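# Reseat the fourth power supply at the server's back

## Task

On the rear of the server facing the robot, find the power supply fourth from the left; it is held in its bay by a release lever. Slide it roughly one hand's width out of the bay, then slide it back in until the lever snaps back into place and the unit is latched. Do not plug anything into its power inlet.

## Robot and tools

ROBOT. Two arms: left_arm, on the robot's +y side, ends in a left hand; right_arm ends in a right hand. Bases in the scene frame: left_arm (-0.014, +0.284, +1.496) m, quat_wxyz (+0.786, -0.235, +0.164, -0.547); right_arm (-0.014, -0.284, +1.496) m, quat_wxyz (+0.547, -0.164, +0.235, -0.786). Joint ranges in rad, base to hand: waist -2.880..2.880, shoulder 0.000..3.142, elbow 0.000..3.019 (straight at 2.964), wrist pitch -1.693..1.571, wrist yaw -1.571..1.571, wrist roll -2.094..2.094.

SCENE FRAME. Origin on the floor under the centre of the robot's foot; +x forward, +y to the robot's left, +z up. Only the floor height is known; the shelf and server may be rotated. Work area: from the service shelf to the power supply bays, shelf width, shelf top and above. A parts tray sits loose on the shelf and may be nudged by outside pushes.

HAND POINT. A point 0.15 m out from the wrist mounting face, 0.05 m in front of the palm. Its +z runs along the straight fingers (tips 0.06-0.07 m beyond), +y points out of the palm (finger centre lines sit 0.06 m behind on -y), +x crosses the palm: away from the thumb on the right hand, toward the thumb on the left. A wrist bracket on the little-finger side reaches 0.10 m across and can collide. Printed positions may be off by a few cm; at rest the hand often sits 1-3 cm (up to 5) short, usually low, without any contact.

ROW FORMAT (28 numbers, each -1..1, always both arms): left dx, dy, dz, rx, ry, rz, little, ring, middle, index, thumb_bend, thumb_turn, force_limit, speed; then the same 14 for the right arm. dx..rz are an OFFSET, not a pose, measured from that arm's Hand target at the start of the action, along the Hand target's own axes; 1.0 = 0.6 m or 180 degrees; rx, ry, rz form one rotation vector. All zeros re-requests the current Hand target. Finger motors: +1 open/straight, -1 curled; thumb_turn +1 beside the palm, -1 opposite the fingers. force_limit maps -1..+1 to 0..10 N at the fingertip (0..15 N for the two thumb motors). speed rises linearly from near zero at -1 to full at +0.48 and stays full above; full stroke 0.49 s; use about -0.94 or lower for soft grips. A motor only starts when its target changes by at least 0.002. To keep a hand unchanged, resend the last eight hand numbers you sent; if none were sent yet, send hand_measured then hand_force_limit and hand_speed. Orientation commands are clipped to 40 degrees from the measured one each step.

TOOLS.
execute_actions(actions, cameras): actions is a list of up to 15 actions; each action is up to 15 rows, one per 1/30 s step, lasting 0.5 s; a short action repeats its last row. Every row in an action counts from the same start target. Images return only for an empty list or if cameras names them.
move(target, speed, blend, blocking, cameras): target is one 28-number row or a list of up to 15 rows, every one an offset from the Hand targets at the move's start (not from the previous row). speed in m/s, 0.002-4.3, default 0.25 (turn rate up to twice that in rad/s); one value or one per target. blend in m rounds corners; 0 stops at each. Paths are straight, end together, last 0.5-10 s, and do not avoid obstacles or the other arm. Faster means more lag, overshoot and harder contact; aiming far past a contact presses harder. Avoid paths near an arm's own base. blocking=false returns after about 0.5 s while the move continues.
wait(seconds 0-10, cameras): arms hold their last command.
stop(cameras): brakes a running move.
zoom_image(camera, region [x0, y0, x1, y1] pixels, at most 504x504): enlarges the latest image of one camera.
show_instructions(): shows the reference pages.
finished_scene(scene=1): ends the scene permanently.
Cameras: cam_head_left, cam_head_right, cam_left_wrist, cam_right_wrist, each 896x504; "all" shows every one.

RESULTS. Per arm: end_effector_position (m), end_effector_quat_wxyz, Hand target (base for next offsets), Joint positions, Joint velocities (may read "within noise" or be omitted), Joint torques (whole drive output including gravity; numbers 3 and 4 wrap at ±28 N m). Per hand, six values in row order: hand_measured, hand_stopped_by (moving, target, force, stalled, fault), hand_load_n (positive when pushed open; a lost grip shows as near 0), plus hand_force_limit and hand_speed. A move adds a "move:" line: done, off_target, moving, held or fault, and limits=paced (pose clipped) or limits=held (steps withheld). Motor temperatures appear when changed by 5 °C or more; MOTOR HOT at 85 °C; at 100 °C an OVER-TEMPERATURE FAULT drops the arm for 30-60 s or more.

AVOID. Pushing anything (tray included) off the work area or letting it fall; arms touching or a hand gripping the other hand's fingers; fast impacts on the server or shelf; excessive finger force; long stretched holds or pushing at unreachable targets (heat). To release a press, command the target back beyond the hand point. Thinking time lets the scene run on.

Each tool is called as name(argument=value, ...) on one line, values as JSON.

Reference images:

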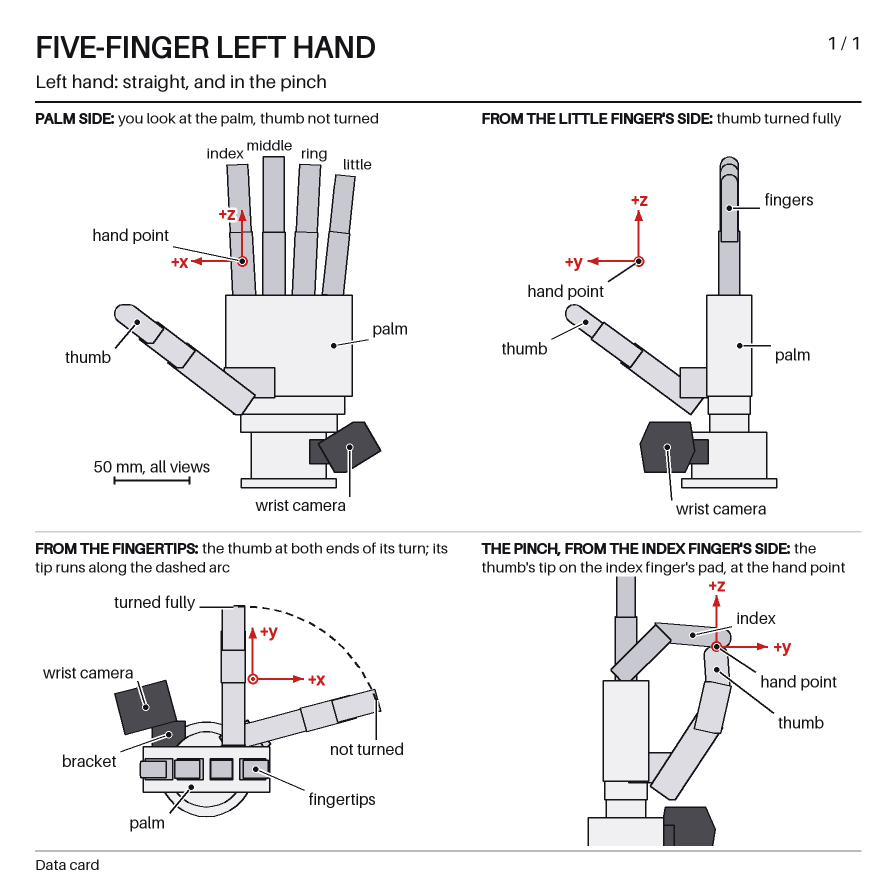

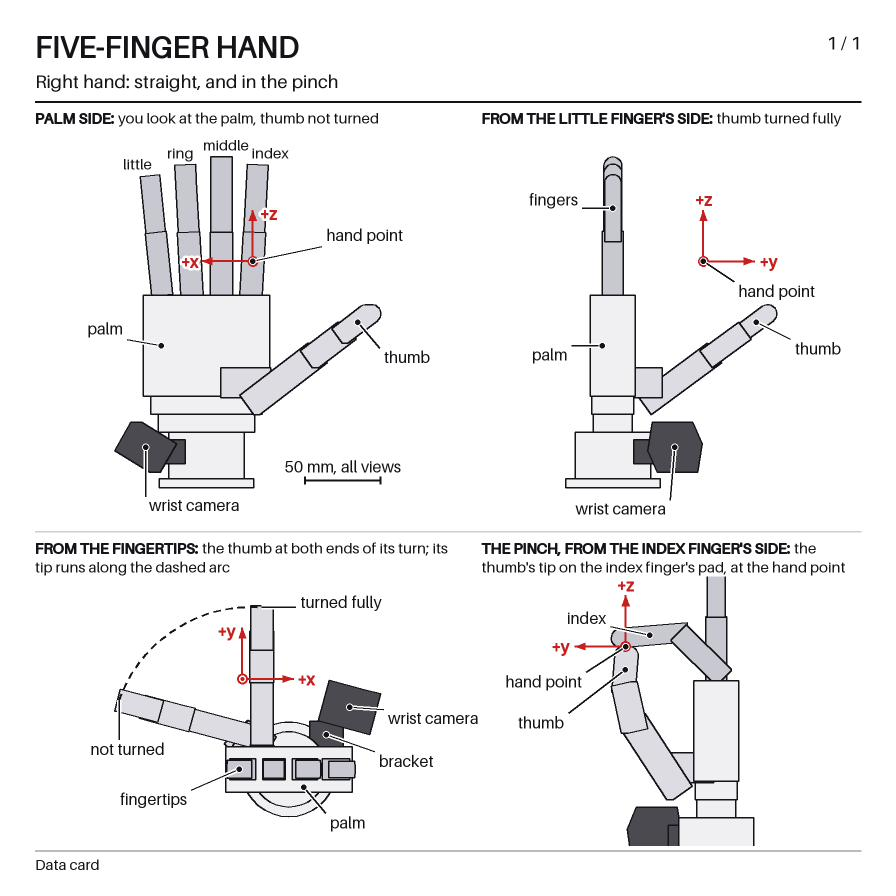

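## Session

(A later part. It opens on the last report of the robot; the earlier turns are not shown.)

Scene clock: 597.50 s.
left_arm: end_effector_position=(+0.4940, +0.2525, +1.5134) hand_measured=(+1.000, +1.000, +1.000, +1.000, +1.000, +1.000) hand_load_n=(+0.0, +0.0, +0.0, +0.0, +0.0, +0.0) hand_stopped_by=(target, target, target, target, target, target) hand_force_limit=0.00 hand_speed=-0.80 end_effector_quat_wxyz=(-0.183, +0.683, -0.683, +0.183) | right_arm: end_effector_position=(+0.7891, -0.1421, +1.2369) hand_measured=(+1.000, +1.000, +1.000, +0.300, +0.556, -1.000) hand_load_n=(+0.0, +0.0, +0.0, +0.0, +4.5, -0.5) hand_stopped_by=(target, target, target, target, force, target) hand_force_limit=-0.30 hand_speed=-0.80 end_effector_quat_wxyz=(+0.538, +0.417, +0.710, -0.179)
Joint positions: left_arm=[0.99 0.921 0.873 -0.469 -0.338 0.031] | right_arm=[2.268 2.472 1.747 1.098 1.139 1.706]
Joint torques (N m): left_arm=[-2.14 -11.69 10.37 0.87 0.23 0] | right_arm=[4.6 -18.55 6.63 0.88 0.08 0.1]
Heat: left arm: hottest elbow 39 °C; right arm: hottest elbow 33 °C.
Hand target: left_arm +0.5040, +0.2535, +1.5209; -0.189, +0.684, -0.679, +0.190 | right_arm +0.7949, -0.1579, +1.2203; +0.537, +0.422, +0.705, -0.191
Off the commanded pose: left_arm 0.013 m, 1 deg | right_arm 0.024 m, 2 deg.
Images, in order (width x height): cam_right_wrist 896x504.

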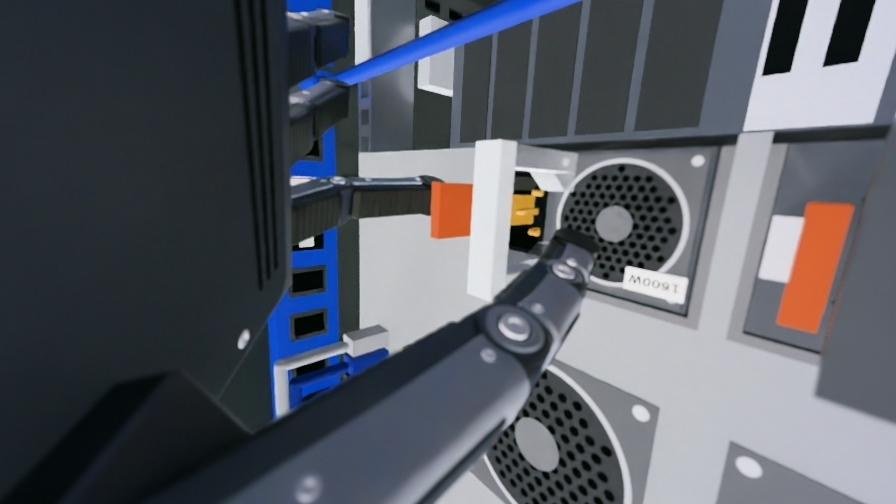

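move(target=[0,0,0,0,0,0,1,1,1,1,1,1,0,-0.8,0.0138,-0.0028,0.005,0,0,0,1,1,1,0.3,0.8,-1,0.3,-0.3], speed=0.12, cameras=["cam_right_wrist"])

Scene clock: 600.53 s.
left_arm: end_effector_position=(+0.4940, +0.2525, +1.5134) hand_measured=(+1.000, +1.000, +1.000, +1.000, +1.000, +1.000) hand_load_n=(+0.0, +0.0, +0.0, +0.0, -0.5, +0.0) hand_stopped_by=(target, target, target, target, target, target) hand_force_limit=0.00 hand_speed=-0.80 end_effector_quat_wxyz=(-0.183, +0.683, -0.683, +0.183) | right_arm: end_effector_position=(+0.7892, -0.1421, +1.2354) hand_measured=(+1.000, +1.000, +1.000, +0.300, +0.800, -1.000) hand_load_n=(+0.0, +0.0, +0.0, +0.0, +0.0, +0.0) hand_stopped_by=(target, target, target, target, target, target) hand_force_limit=0.30 hand_speed=-0.30 end_effector_quat_wxyz=(+0.539, +0.422, +0.707, -0.177)
Joint positions: left_arm=[0.99 0.921 0.873 -0.469 -0.338 0.031] | right_arm=[2.268 2.48 1.757 1.098 1.141 1.717]
Joint torques (N m): left_arm=[-2.2 -11.81 10.29 0.77 0.23 0.02] | right_arm=[4.6 -17.38 7.23 0.68 -0.2 0.03]
Heat: left arm: hottest elbow 39 °C; right arm: hottest elbow 33 °C.
Hand target: left_arm +0.5040, +0.2535, +1.5209; -0.189, +0.684, -0.679, +0.190 | right_arm +0.7949, -0.1578, +1.2114; +0.537, +0.422, +0.705, -0.191
Off the commanded pose: left_arm 0.013 m, 1 deg | right_arm 0.029 m, 2 deg.
move: off_target (left_arm, right_arm)
Images, in order (width x height): cam_right_wrist 896x504.

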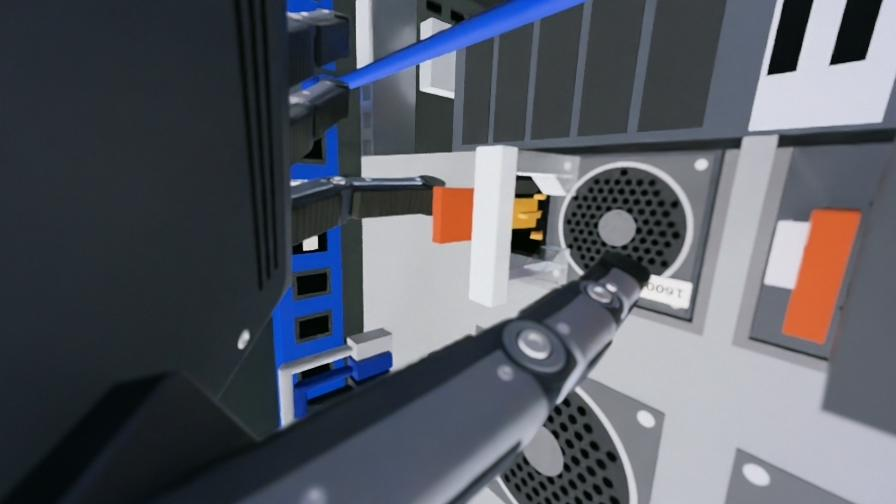

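move(target=[0,0,0,0,0,0,1,1,1,1,1,1,0,-0.8,0.0138,-0.0028,0.005,0,0,0,1,1,1,0.4,0.8,-1,0.3,-0.3], speed=0.12, cameras=["cam_right_wrist"])

Scene clock: 606.13 s.
left_arm: end_effector_position=(+0.4940, +0.2525, +1.5134) hand_measured=(+1.000, +1.000, +1.000, +1.000, +1.000, +1.000) hand_load_n=(+0.0, +0.0, +0.0, +0.0, +0.0, +0.0) hand_stopped_by=(target, target, target, target, target, target) hand_force_limit=0.00 hand_speed=-0.80 end_effector_quat_wxyz=(-0.183, +0.683, -0.683, +0.183) | right_arm: end_effector_position=(+0.7898, -0.1419, +1.2336) hand_measured=(+1.000, +1.000, +1.000, +0.400, +0.800, -1.000) hand_load_n=(+0.0, +0.0, +0.0, +0.0, +0.0, +0.0) hand_stopped_by=(target, target, target, target, target, target) hand_force_limit=0.30 hand_speed=-0.30 end_effector_quat_wxyz=(+0.541, +0.427, +0.703, -0.174)
Joint positions: left_arm=[0.99 0.921 0.873 -0.469 -0.338 0.031] | right_arm=[2.267 2.489 1.77 1.098 1.142 1.729]
Joint torques (N m): left_arm=[-1.85 -11.75 10.35 0.83 0.24 0.01] | right_arm=[4.42 -16.56 7.46 0.68 -0.37 -0.02]
Heat: left arm: hottest elbow 39 °C; right arm: hottest elbow 33 °C.
Hand target: left_arm +0.5040, +0.2535, +1.5209; -0.189, +0.684, -0.679, +0.190 | right_arm +0.7948, -0.1578, +1.2025; +0.537, +0.422, +0.705, -0.191
Off the commanded pose: left_arm 0.013 m, 1 deg | right_arm 0.035 m, 2 deg.
move: off_target (left_arm, right_arm)
Images, in order (width x height): cam_right_wrist 896x504.

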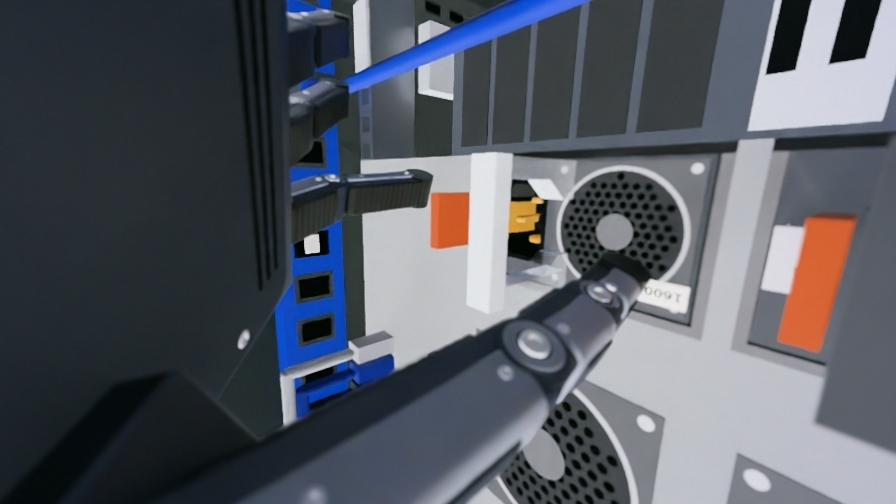

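execute_actions(actions=[[[0,0,0,0,0,0,1,1,1,1,1,1,0,-0.8,0,0,0,0,0,0,1,1,1,0.3,0.4,-1,0.0,-0.8]],[[0,0,0,0,0,0,1,1,1,1,1,1,0,-0.8,0,0,0,0,0,0,1,1,1,0.3,0.4,-1,0.0,-0.8]],[[0,0,0,0,0,0,1,1,1,1,1,1,0,-0.8,0,0,0,0,0,0,1,1,1,0.3,0.4,-1,0.0,-0.8]]], cameras=["cam_right_wrist"])

zoom_image(camera="cam_right_wrist", region=[420, 130, 720, 360])

Scene clock: 611.73 s.
left_arm: end_effector_position=(+0.4940, +0.2525, +1.5134) hand_measured=(+1.000, +1.000, +1.000, +1.000, +1.000, +1.000) hand_load_n=(+0.0, +0.0, +0.0, +0.0, +0.0, +0.0) hand_stopped_by=(target, target, target, target, target, target) hand_force_limit=0.00 hand_speed=-0.80 end_effector_quat_wxyz=(-0.183, +0.683, -0.683, +0.183) | right_arm: end_effector_position=(+0.7901, -0.1419, +1.2324) hand_measured=(+1.000, +1.000, +1.000, +0.300, +0.402, -1.000) hand_load_n=(+0.0, +0.0, +0.0, +0.0, +3.0, +0.0) hand_stopped_by=(target, target, target, target, target, target) hand_force_limit=0.00 hand_speed=-0.80 end_effector_quat_wxyz=(+0.541, +0.428, +0.703, -0.173)
Joint positions: left_arm=[0.99 0.921 0.873 -0.469 -0.338 0.031] | right_arm=[2.267 2.493 1.774 1.098 1.141 1.73]
Joint torques (N m): left_arm=[-2.08 -12.28 10.41 0.85 0.21 0] | right_arm=[4.13 -16.56 7.36 0.59 -0.32 -0.02]
Heat: left arm: hottest elbow 39 °C; right arm: hottest elbow 34 °C.
Hand target: left_arm +0.5040, +0.2535, +1.5209; -0.189, +0.684, -0.679, +0.190 | right_arm +0.7949, -0.1578, +1.2027; +0.537, +0.422, +0.705, -0.191
Off the commanded pose: left_arm 0.013 m, 1 deg | right_arm 0.034 m, 2 deg.
Images, in order (width x height): cam_right_wrist 896x504.

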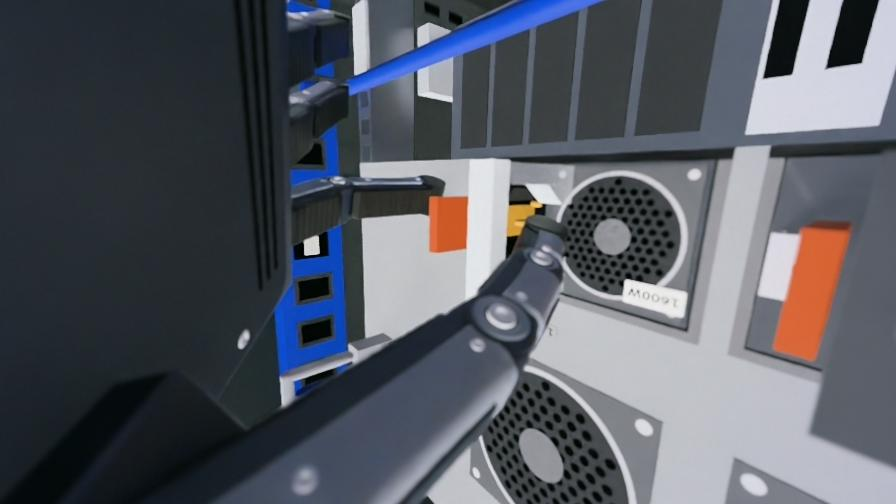

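Scaled by 1.680 from the camera's 896x504 image, which has a finer 1280x720 frame.

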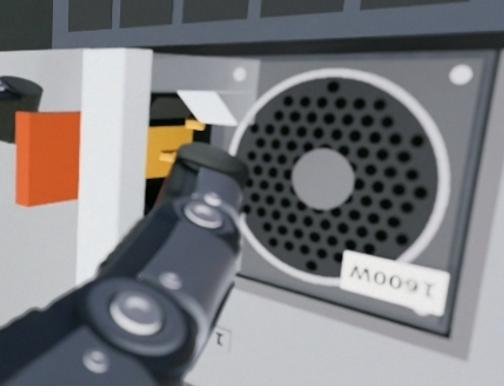

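execute_actions(actions=[[[0,0,0,0,0,0,1,1,1,1,1,1,0,-0.8,0,0,0,0,0,0,1,1,1,0.0,0.3,-1,0.3,-0.8]],[[0,0,0,0,0,0,1,1,1,1,1,1,0,-0.8,0,0,0,0,0,0,1,1,1,0.0,0.3,-1,0.3,-0.8]]], cameras=["cam_right_wrist"])

zoom_image(camera="cam_right_wrist", region=[420, 130, 720, 360])

Scene clock: 615.67 s.
left_arm: end_effector_position=(+0.4940, +0.2525, +1.5134) hand_measured=(+1.000, +1.000, +1.000, +1.000, +1.000, +1.000) hand_load_n=(+0.0, +0.0, -0.5, +0.0, +0.0, +0.0) hand_stopped_by=(target, target, target, target, target, target) hand_force_limit=0.00 hand_speed=-0.80 end_effector_quat_wxyz=(-0.183, +0.683, -0.683, +0.183) | right_arm: end_effector_position=(+0.7916, -0.1400, +1.2322) hand_measured=(+1.000, +1.000, +1.000, +0.044, +0.312, -1.000) hand_load_n=(+0.0, +0.0, +0.0, +6.5, +10.5, -3.0) hand_stopped_by=(target, target, target, force, force, target) hand_force_limit=0.30 hand_speed=-0.80 end_effector_quat_wxyz=(+0.542, +0.423, +0.705, -0.171)
Joint positions: left_arm=[0.99 0.921 0.873 -0.469 -0.338 0.031] | right_arm=[2.267 2.495 1.777 1.098 1.132 1.723]
Joint torques (N m): left_arm=[-2.26 -11.87 10.35 0.79 0.23 0.01] | right_arm=[4.13 -16.67 7.19 0.69 0.05 0.03]
Heat: left arm: hottest elbow 39 °C; right arm: hottest elbow 34 °C.
Hand target: left_arm +0.5040, +0.2535, +1.5209; -0.189, +0.684, -0.679, +0.190 | right_arm +0.7948, -0.1578, +1.2025; +0.537, +0.422, +0.705, -0.191
Off the commanded pose: left_arm 0.013 m, 1 deg | right_arm 0.035 m, 2 deg.
Images, in order (width x height): cam_right_wrist 896x504.

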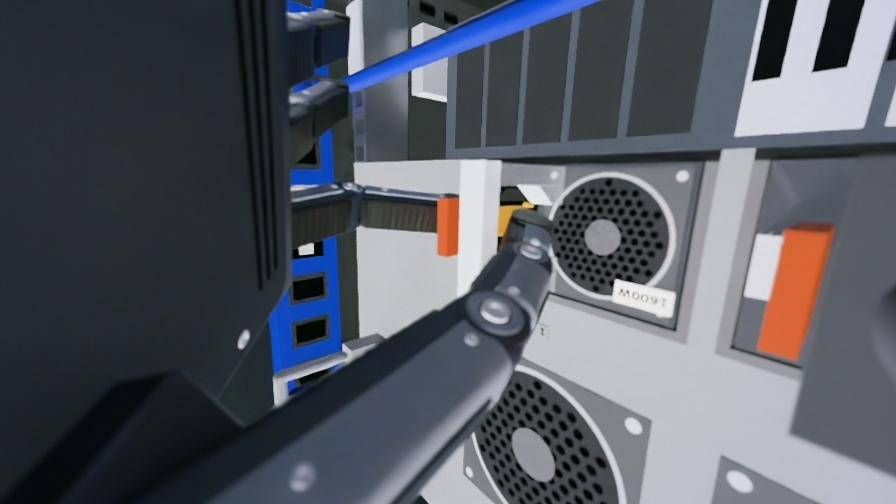

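Scaled by 1.680 from the camera's 896x504 image, which has a finer 1280x720 frame.

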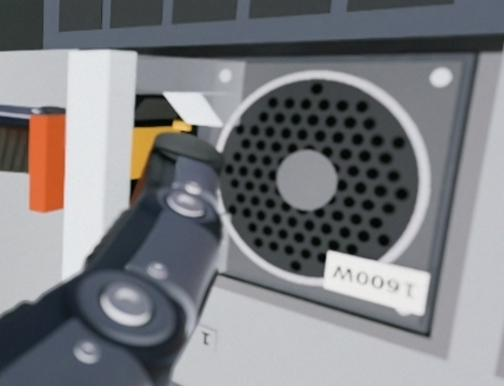

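execute_actions(actions=[[[0,0,0,0,0,0,1,1,1,1,1,1,0,-0.8,0,0,0,0,0,0,1,1,1,-0.15,0.2,-1,0.75,-0.85]],[[0,0,0,0,0,0,1,1,1,1,1,1,0,-0.8,0,0,0,0,0,0,1,1,1,-0.15,0.2,-1,0.75,-0.85]]])

move(target=[0,0,0,0,0,0,1,1,1,1,1,1,0,-0.8,-0.0257,-0.0475,-0.065,0,0,0,1,1,1,-0.15,0.2,-1,0.75,-0.85], speed=0.05, cameras=["cam_right_wrist"])

zoom_image(camera="cam_right_wrist", region=[420, 130, 720, 360])

Scene clock: 622.10 s.
left_arm: end_effector_position=(+0.4940, +0.2525, +1.5134) hand_measured=(+1.000, +1.000, +1.000, +1.000, +1.000, +1.000) hand_load_n=(+0.0, +0.0, +0.0, +0.0, +0.0, +0.0) hand_stopped_by=(target, target, target, target, target, target) hand_force_limit=0.00 hand_speed=-0.80 end_effector_quat_wxyz=(-0.183, +0.683, -0.683, +0.183) | right_arm: end_effector_position=(+0.7916, -0.1399, +1.2321) hand_measured=(+1.000, +1.000, +1.000, +0.008, +0.304, -1.000) hand_load_n=(+0.0, +0.0, +0.0, +9.5, +13.5, -3.0) hand_stopped_by=(target, target, target, force, force, target) hand_force_limit=0.75 hand_speed=-0.85 end_effector_quat_wxyz=(+0.542, +0.423, +0.705, -0.172)
Joint positions: left_arm=[0.99 0.921 0.873 -0.469 -0.338 0.031] | right_arm=[2.267 2.495 1.777 1.098 1.132 1.722]
Joint torques (N m): left_arm=[-1.61 -12.1 10.39 0.73 0.26 0.03] | right_arm=[4.07 -16.32 7.31 0.58 0.03 0.02]
Heat: left arm: hottest elbow 39 °C; right arm: hottest elbow 34 °C.
Hand target: left_arm +0.5040, +0.2535, +1.5209; -0.189, +0.684, -0.679, +0.190 | right_arm +0.7948, -0.1578, +1.2025; +0.537, +0.422, +0.705, -0.191
Off the commanded pose: left_arm 0.013 m, 1 deg | right_arm 0.035 m, 2 deg.

Scene clock: 624.10 s.
left_arm: end_effector_position=(+0.4940, +0.2525, +1.5134) hand_measured=(+1.000, +1.000, +1.000, +1.000, +1.000, +1.000) hand_load_n=(+0.0, +0.0, +0.0, +0.0, +0.0, +0.0) hand_stopped_by=(target, target, target, target, target, target) hand_force_limit=0.00 hand_speed=-0.80 end_effector_quat_wxyz=(-0.183, +0.683, -0.683, +0.183) | right_arm: end_effector_position=(+0.7523, -0.1419, +1.2262) hand_measured=(+1.000, +1.000, +1.000, +0.006, +0.302, -1.000) hand_load_n=(+0.0, +0.0, +0.0, +0.0, +0.0, -0.5) hand_stopped_by=(target, target, target, force, force, target) hand_force_limit=0.75 hand_speed=-0.85 end_effector_quat_wxyz=(+0.535, +0.413, +0.712, -0.190)
Joint positions: left_arm=[0.99 0.921 0.873 -0.469 -0.338 0.031] | right_arm=[2.277 2.478 1.658 1.206 1.162 1.674]
Joint torques (N m): left_arm=[-2.2 -11.63 10.48 0.87 0.22 0.03] | right_arm=[5.66 -20.37 2.45 2 0.05 0.18]
Heat: left arm: hottest elbow 39 °C; right arm: hottest elbow 34 °C.
Hand target: left_arm +0.5040, +0.2535, +1.5209; -0.189, +0.684, -0.679, +0.190 | right_arm +0.7498, -0.1519, +1.2251; +0.537, +0.422, +0.705, -0.191
Off the commanded pose: left_arm 0.013 m, 1 deg | right_arm 0.010 m, 1 deg.
move: off_target (left_arm)
Images, in order (width x height): cam_right_wrist 896x504.

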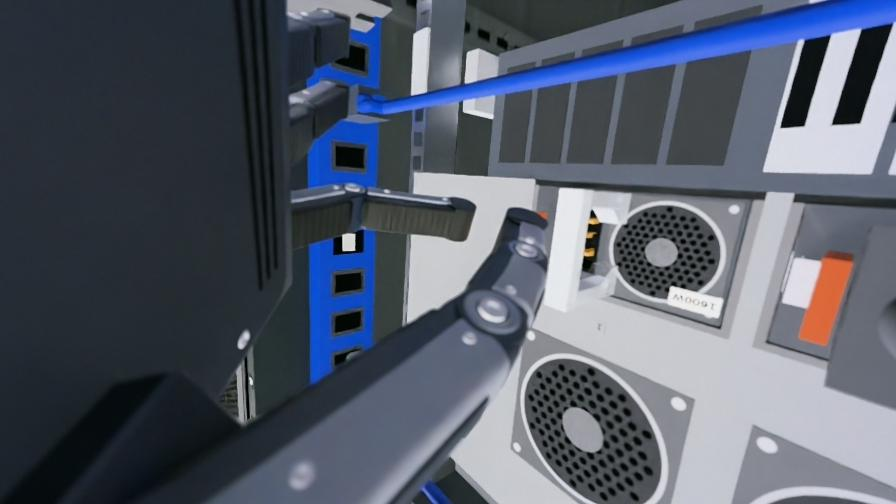

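Scaled by 1.680 from the camera's 896x504 image, which has a finer 1280x720 frame.

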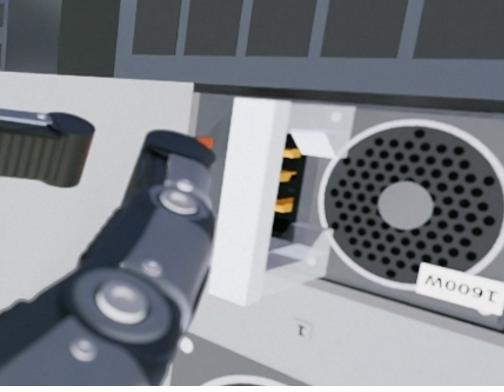

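move(target=[[0,0,0,0,0,0,1,1,1,1,1,1,0,-0.8,-0.0333,-0.1153,-0.0447,0,0,0,1,1,1,-0.15,0.2,-1,0.75,-0.85],[0,0,0,0,0,0,1,1,1,1,1,1,0,-0.8,-0.0963,-0.2508,-0.0935,-0.2404,-0.2016,-0.6216,-1,-1,-1,0.4,1,-1,0.3,0]], speed=[0.1,0.3], cameras=["cam_right_wrist","cam_head_left"])

Scene clock: 697.50 s.
left_arm: end_effector_position=(+0.4940, +0.2525, +1.5134) hand_measured=(+1.000, +1.000, +1.000, +1.000, +1.000, +1.000) hand_load_n=(+0.0, -0.5, +0.0, +0.0, +0.0, +0.0) hand_stopped_by=(target, target, target, target, target, target) hand_force_limit=0.00 hand_speed=-0.80 end_effector_quat_wxyz=(-0.183, +0.683, -0.683, +0.183) | right_arm: end_effector_position=(+0.5976, -0.2117, +1.2635) hand_measured=(-1.000, -1.000, -1.000, +0.400, +1.000, -1.000) hand_load_n=(+0.0, +0.0, +0.0, +0.0, +0.0, +0.0) hand_stopped_by=(target, target, target, target, target, target) hand_force_limit=0.30 hand_speed=0.00 end_effector_quat_wxyz=(+0.409, -0.578, +0.582, -0.400)
Joint positions: left_arm=[0.99 0.921 0.873 -0.469 -0.338 0.031] | right_arm=[2.019 1.91 0.774 1.331 0.1 -0.205]
Joint torques (N m): left_arm=[-1.85 -12.1 10.37 0.76 0.2 0.01] | right_arm=[1.67 -16.62 -0.02 1.65 -0.32 -0.07]
Heat: left arm: hottest elbow 39 °C; right arm: hottest shoulder 31 °C.
Hand target: left_arm +0.5040, +0.2535, +1.5209; -0.189, +0.684, -0.679, +0.190 | right_arm +0.5999, -0.2198, +1.2701; -0.406, +0.579, -0.579, +0.406
Off the commanded pose: left_arm 0.013 m, 1 deg | right_arm 0.011 m, 1 deg.
move: off_target (left_arm, right_arm); target 2's new numbers were sent with right_arm's hand 0.011 m and 1 deg from that target
Images, in order (width x height): cam_head_left 896x504, cam_right_wrist 896x504.

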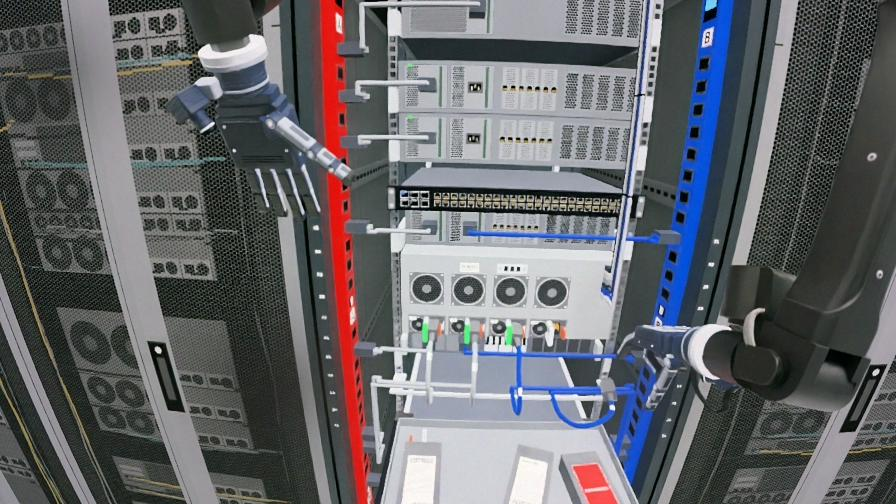

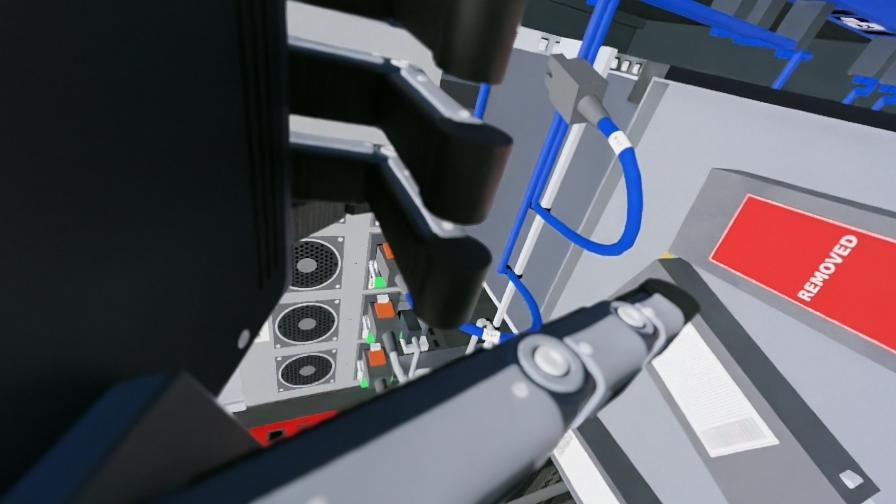

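move(target=[0,0,0,0,0,0,1,1,1,1,1,1,0,-0.8,0.0333,-0.0027,0.1053,0.2549,-0.179,-0.462,-1,-1,-1,0.4,1,-1,0.3,0], speed=0.25, cameras=["all"])

Scene clock: 709.50 s.
left_arm: end_effector_position=(+0.4940, +0.2525, +1.5134) hand_measured=(+1.000, +1.000, +1.000, +1.000, +1.000, +1.000) hand_load_n=(+0.0, +0.0, +0.0, +0.0, +0.0, +0.0) hand_stopped_by=(target, target, target, target, target, target) hand_force_limit=0.00 hand_speed=-0.80 end_effector_quat_wxyz=(-0.183, +0.683, -0.683, +0.183) | right_arm: end_effector_position=(+0.6518, -0.2317, +1.2442) hand_measured=(-1.000, -1.000, -1.000, +0.400, +1.000, -1.000) hand_load_n=(+0.0, +0.0, +0.0, +0.0, +0.5, +0.5) hand_stopped_by=(target, target, target, target, target, target) hand_force_limit=0.30 hand_speed=0.00 end_effector_quat_wxyz=(+0.357, -0.700, -0.234, -0.572)
Joint positions: left_arm=[0.99 0.921 0.873 -0.469 -0.338 0.031] | right_arm=[1.795 2.081 1.04 1.238 -1.005 -1.717]
Joint torques (N m): left_arm=[-1.9 -12.1 10.29 0.8 0.23 0.02] | right_arm=[0.5 -17.61 1.44 1.11 -0.5 -0.12]
Heat: left arm: hottest elbow 39 °C; right arm: hottest shoulder 31 °C.
Hand target: left_arm +0.5040, +0.2535, +1.5209; -0.189, +0.684, -0.679, +0.190 | right_arm +0.6597, -0.2396, +1.2500; -0.348, +0.697, +0.240, +0.579
Off the commanded pose: left_arm 0.013 m, 1 deg | right_arm 0.013 m, 2 deg.
move: off_target (left_arm, right_arm)

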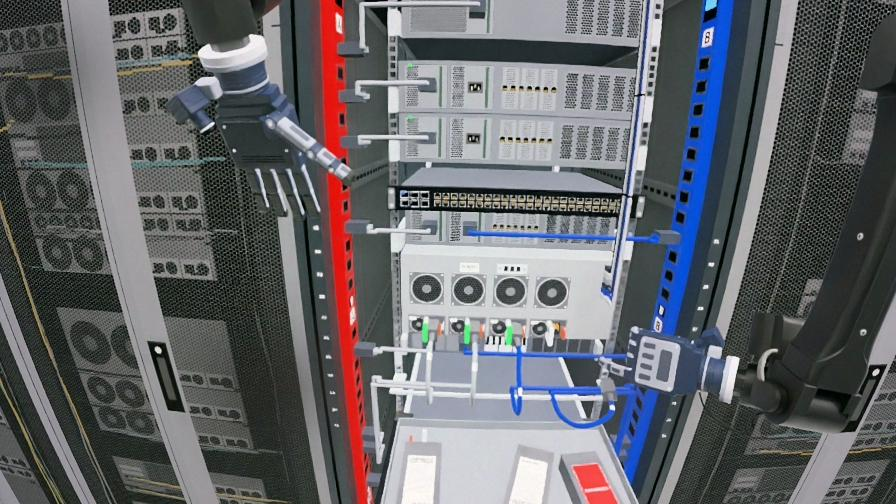

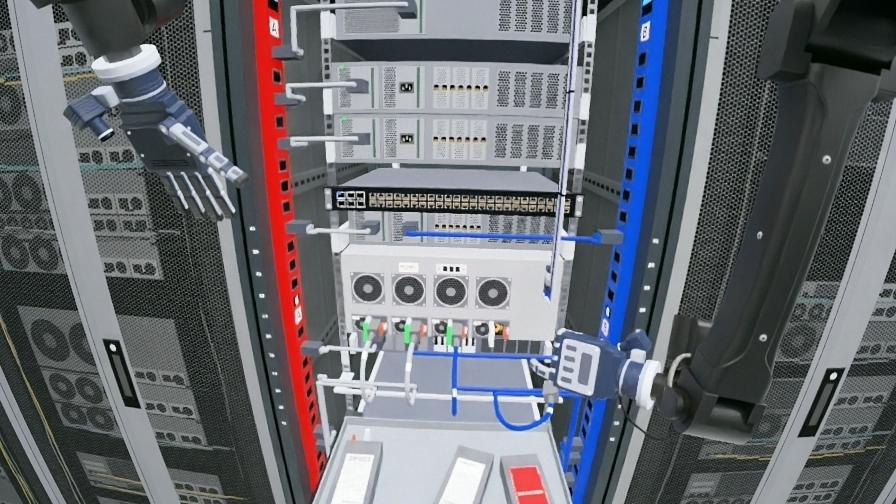

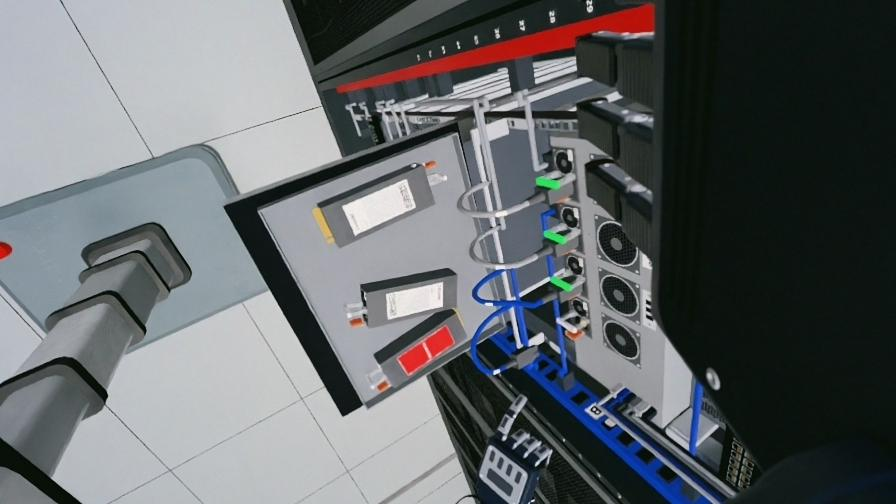

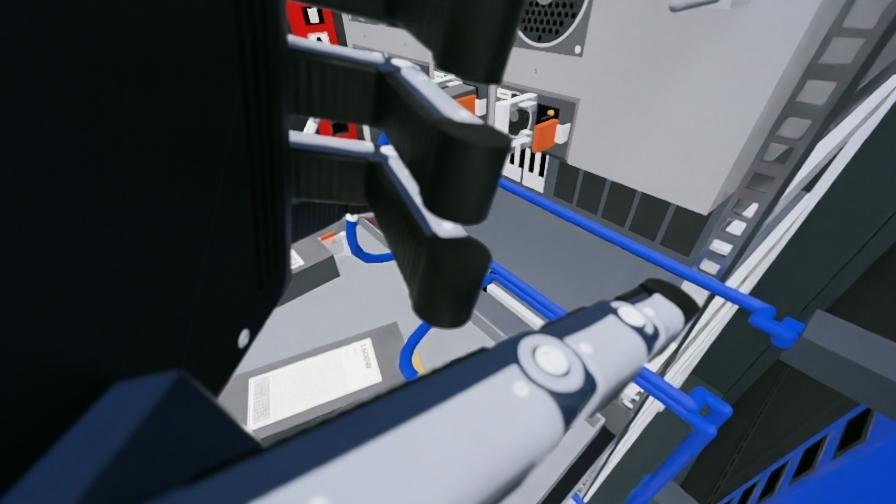

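move(target=[0,0,0,0,0,0,1,1,1,1,1,1,0,-0.8,0.007,0.0257,0.2,0,0,0,-1,-1,-1,0.4,1,-1,0.3,0], speed=0.15, cameras=["cam_right_wrist","cam_head_left","cam_head_right"])

zoom_image(camera="cam_right_wrist", region=[400, 0, 760, 280])

zoom_image(camera="cam_head_left", region=[500, 290, 680, 410])

Scene clock: 716.67 s.
left_arm: end_effector_position=(+0.4940, +0.2525, +1.5134) hand_measured=(+1.000, +1.000, +1.000, +1.000, +1.000, +1.000) hand_load_n=(+0.0, +0.0, +0.0, +0.0, +0.0, +0.0) hand_stopped_by=(target, target, target, target, target, target) hand_force_limit=0.00 hand_speed=-0.80 end_effector_quat_wxyz=(-0.183, +0.683, -0.683, +0.183) | right_arm: end_effector_position=(+0.7441, -0.1645, +1.2457) hand_measured=(-1.000, -1.000, -1.000, +0.400, +1.000, -1.000) hand_load_n=(+0.0, +0.0, +0.0, +0.0, +0.0, +0.0) hand_stopped_by=(target, target, target, target, target, target) hand_force_limit=0.30 hand_speed=0.00 end_effector_quat_wxyz=(+0.349, -0.699, -0.236, -0.578)
Joint positions: left_arm=[0.99 0.921 0.873 -0.469 -0.338 0.031] | right_arm=[1.931 2.125 1.29 1.008 -0.862 -1.767]
Joint torques (N m): left_arm=[-1.49 -11.69 10.37 0.85 0.2 0.02] | right_arm=[3.14 -17.38 4.3 1.32 -0.24 -0.16]
Heat: left arm: hottest elbow 39 °C; right arm: hottest shoulder 32 °C.
Hand target: left_arm +0.5040, +0.2535, +1.5209; -0.189, +0.684, -0.679, +0.190 | right_arm +0.7487, -0.1583, +1.2403; -0.348, +0.697, +0.240, +0.579
Off the commanded pose: left_arm 0.013 m, 1 deg | right_arm 0.009 m, 1 deg.
move: off_target (left_arm)
Images, in order (width x height): cam_head_left 896x504, cam_head_right 896x504, cam_right_wrist 896x504.

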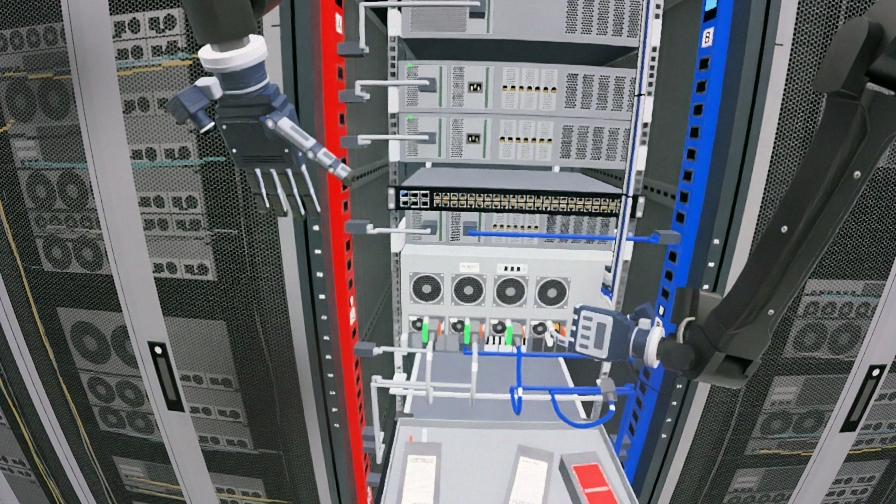

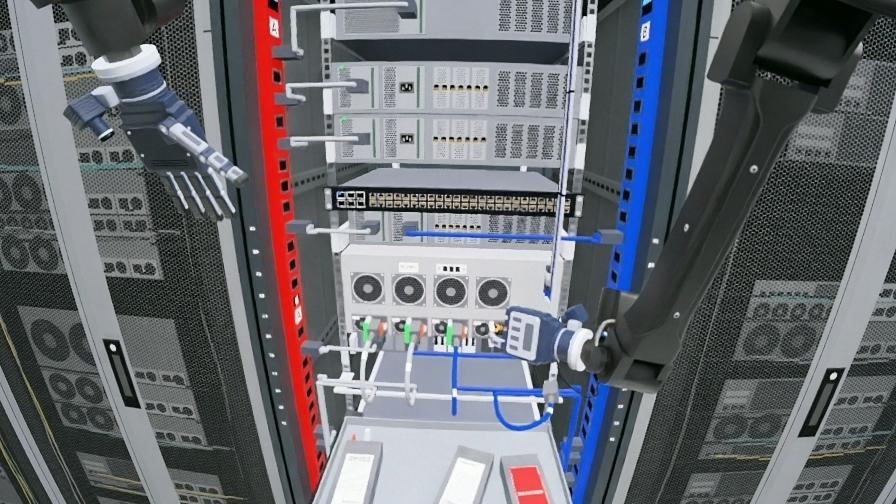

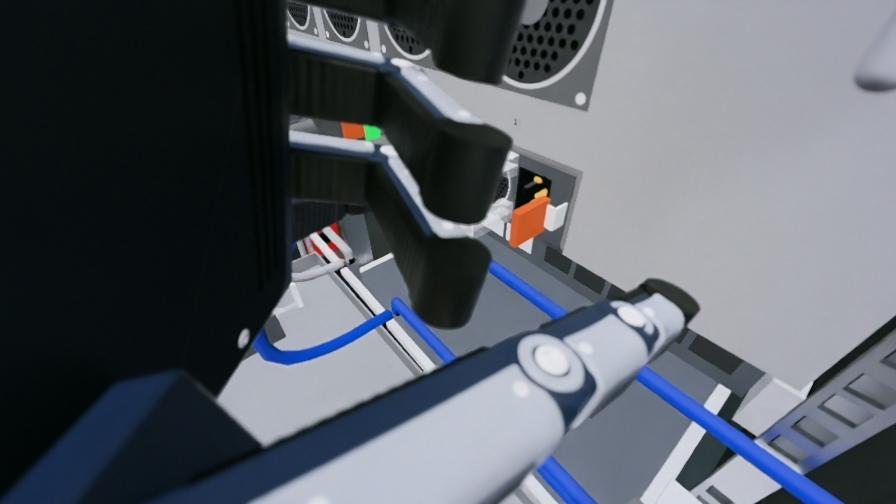

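Scaled by 1.400 from the camera's 896x504 image, which has a finer 1280x720 frame.

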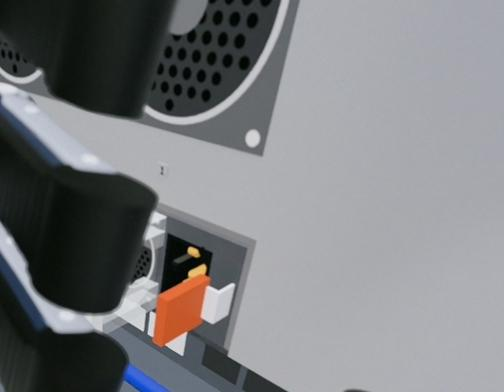

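Scaled by 2.800 from the camera's 896x504 image, which has a finer 1280x720 frame.

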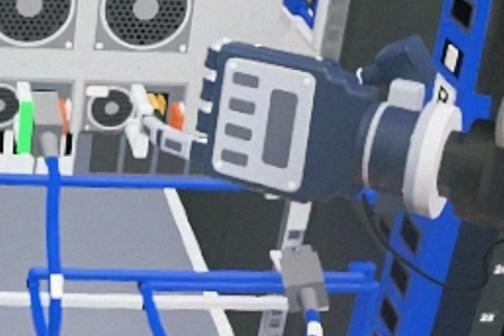

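move(target=[0,0,0,0,0,0,1,1,1,1,1,1,0,-0.8,-0.0155,-0.0208,0.0292,0,0,0,-1,-1,-1,0.5,1,-1,0.3,0], speed=0.1, cameras=["cam_right_wrist","cam_head_left","cam_head_right"])

zoom_image(camera="cam_head_left", region=[500, 300, 620, 380])

zoom_image(camera="cam_head_right", region=[440, 300, 560, 380])

Scene clock: 726.37 s.
left_arm: end_effector_position=(+0.4940, +0.2525, +1.5134) hand_measured=(+1.000, +1.000, +1.000, +1.000, +1.000, +1.000) hand_load_n=(+0.0, +0.0, +0.0, +0.0, +0.0, +0.0) hand_stopped_by=(target, target, target, target, target, target) hand_force_limit=0.00 hand_speed=-0.80 end_effector_quat_wxyz=(-0.183, +0.683, -0.683, +0.183) | right_arm: end_effector_position=(+0.7442, -0.1427, +1.2366) hand_measured=(-1.000, -1.000, -1.000, +0.500, +1.000, -1.000) hand_load_n=(+0.0, +0.0, +0.0, +0.0, +0.0, +0.0) hand_stopped_by=(target, target, target, target, target, target) hand_force_limit=0.30 hand_speed=0.00 end_effector_quat_wxyz=(+0.350, -0.700, -0.236, -0.576)
Joint positions: left_arm=[0.99 0.921 0.873 -0.469 -0.338 0.031] | right_arm=[1.963 2.156 1.312 1.008 -0.831 -1.775]
Joint torques (N m): left_arm=[-2.08 -11.4 10.28 0.85 0.23 0.02] | right_arm=[3.84 -17.96 4.16 1.47 -0.22 -0.13]
Heat: left arm: hottest elbow 39 °C; right arm: hottest shoulder 32 °C.
Hand target: left_arm +0.5040, +0.2535, +1.5209; -0.189, +0.684, -0.679, +0.190 | right_arm +0.7488, -0.1363, +1.2324; -0.348, +0.697, +0.240, +0.579
Off the commanded pose: left_arm 0.013 m, 1 deg | right_arm 0.009 m, 1 deg.
move: off_target (left_arm)
Images, in order (width x height): cam_head_left 896x504, cam_head_right 896x504, cam_right_wrist 896x504.

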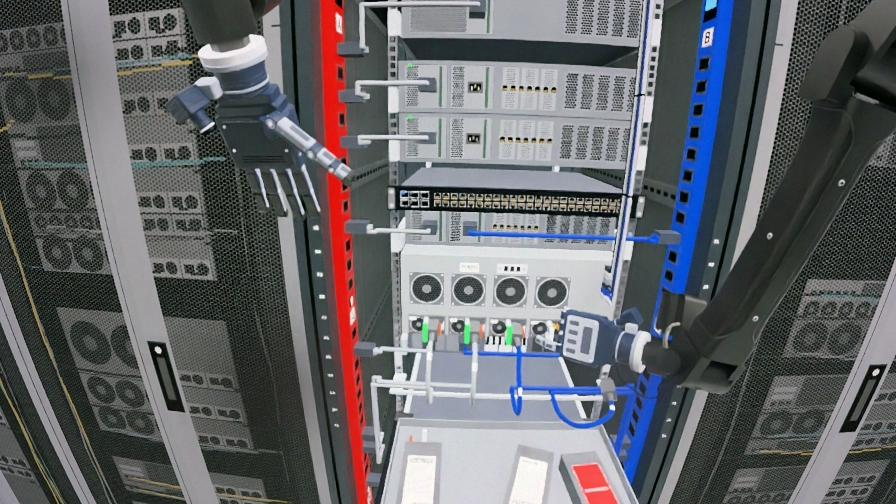

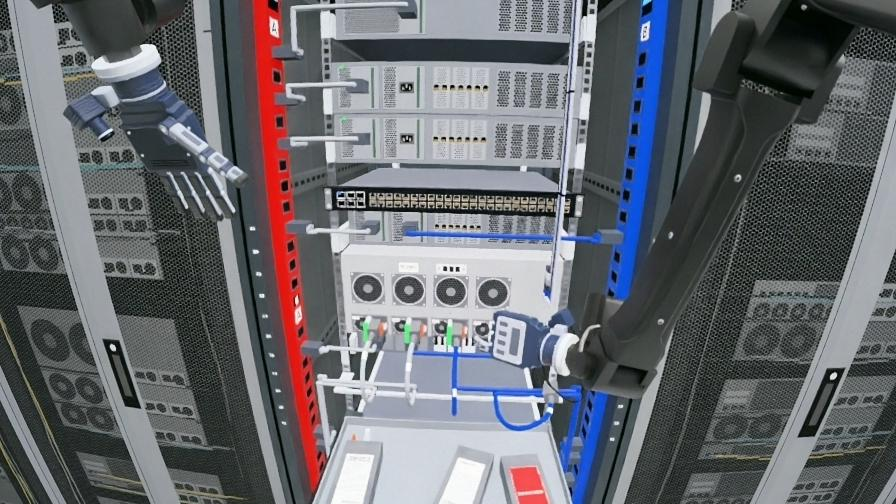

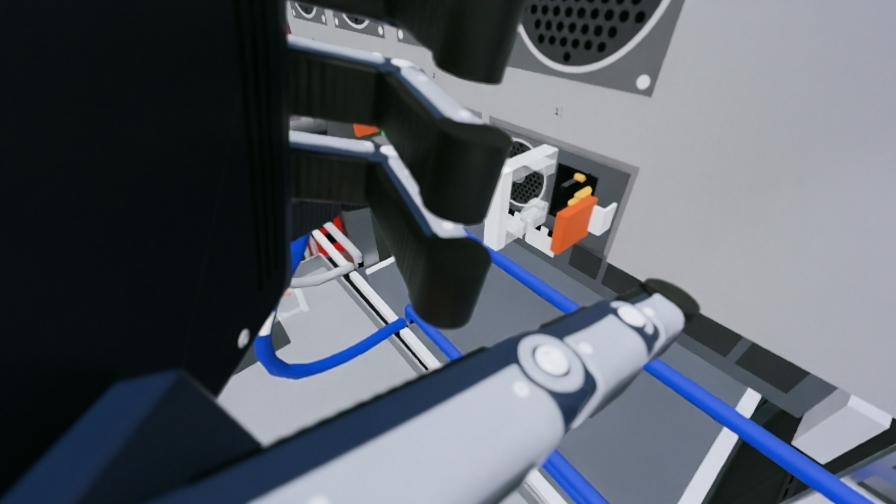

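Scaled by 4.200 from the camera's 896x504 image, which has a finer 1280x720 frame.

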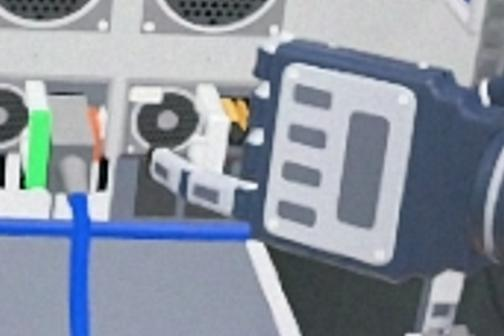

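Scaled by 4.200 from the camera's 896x504 image, which has a finer 1280x720 frame.

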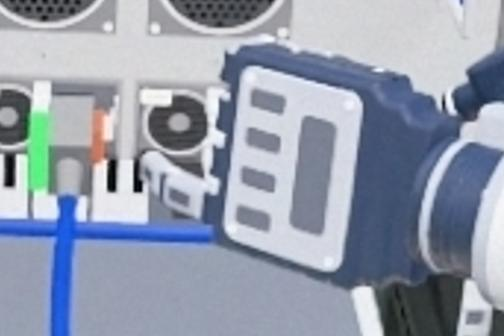

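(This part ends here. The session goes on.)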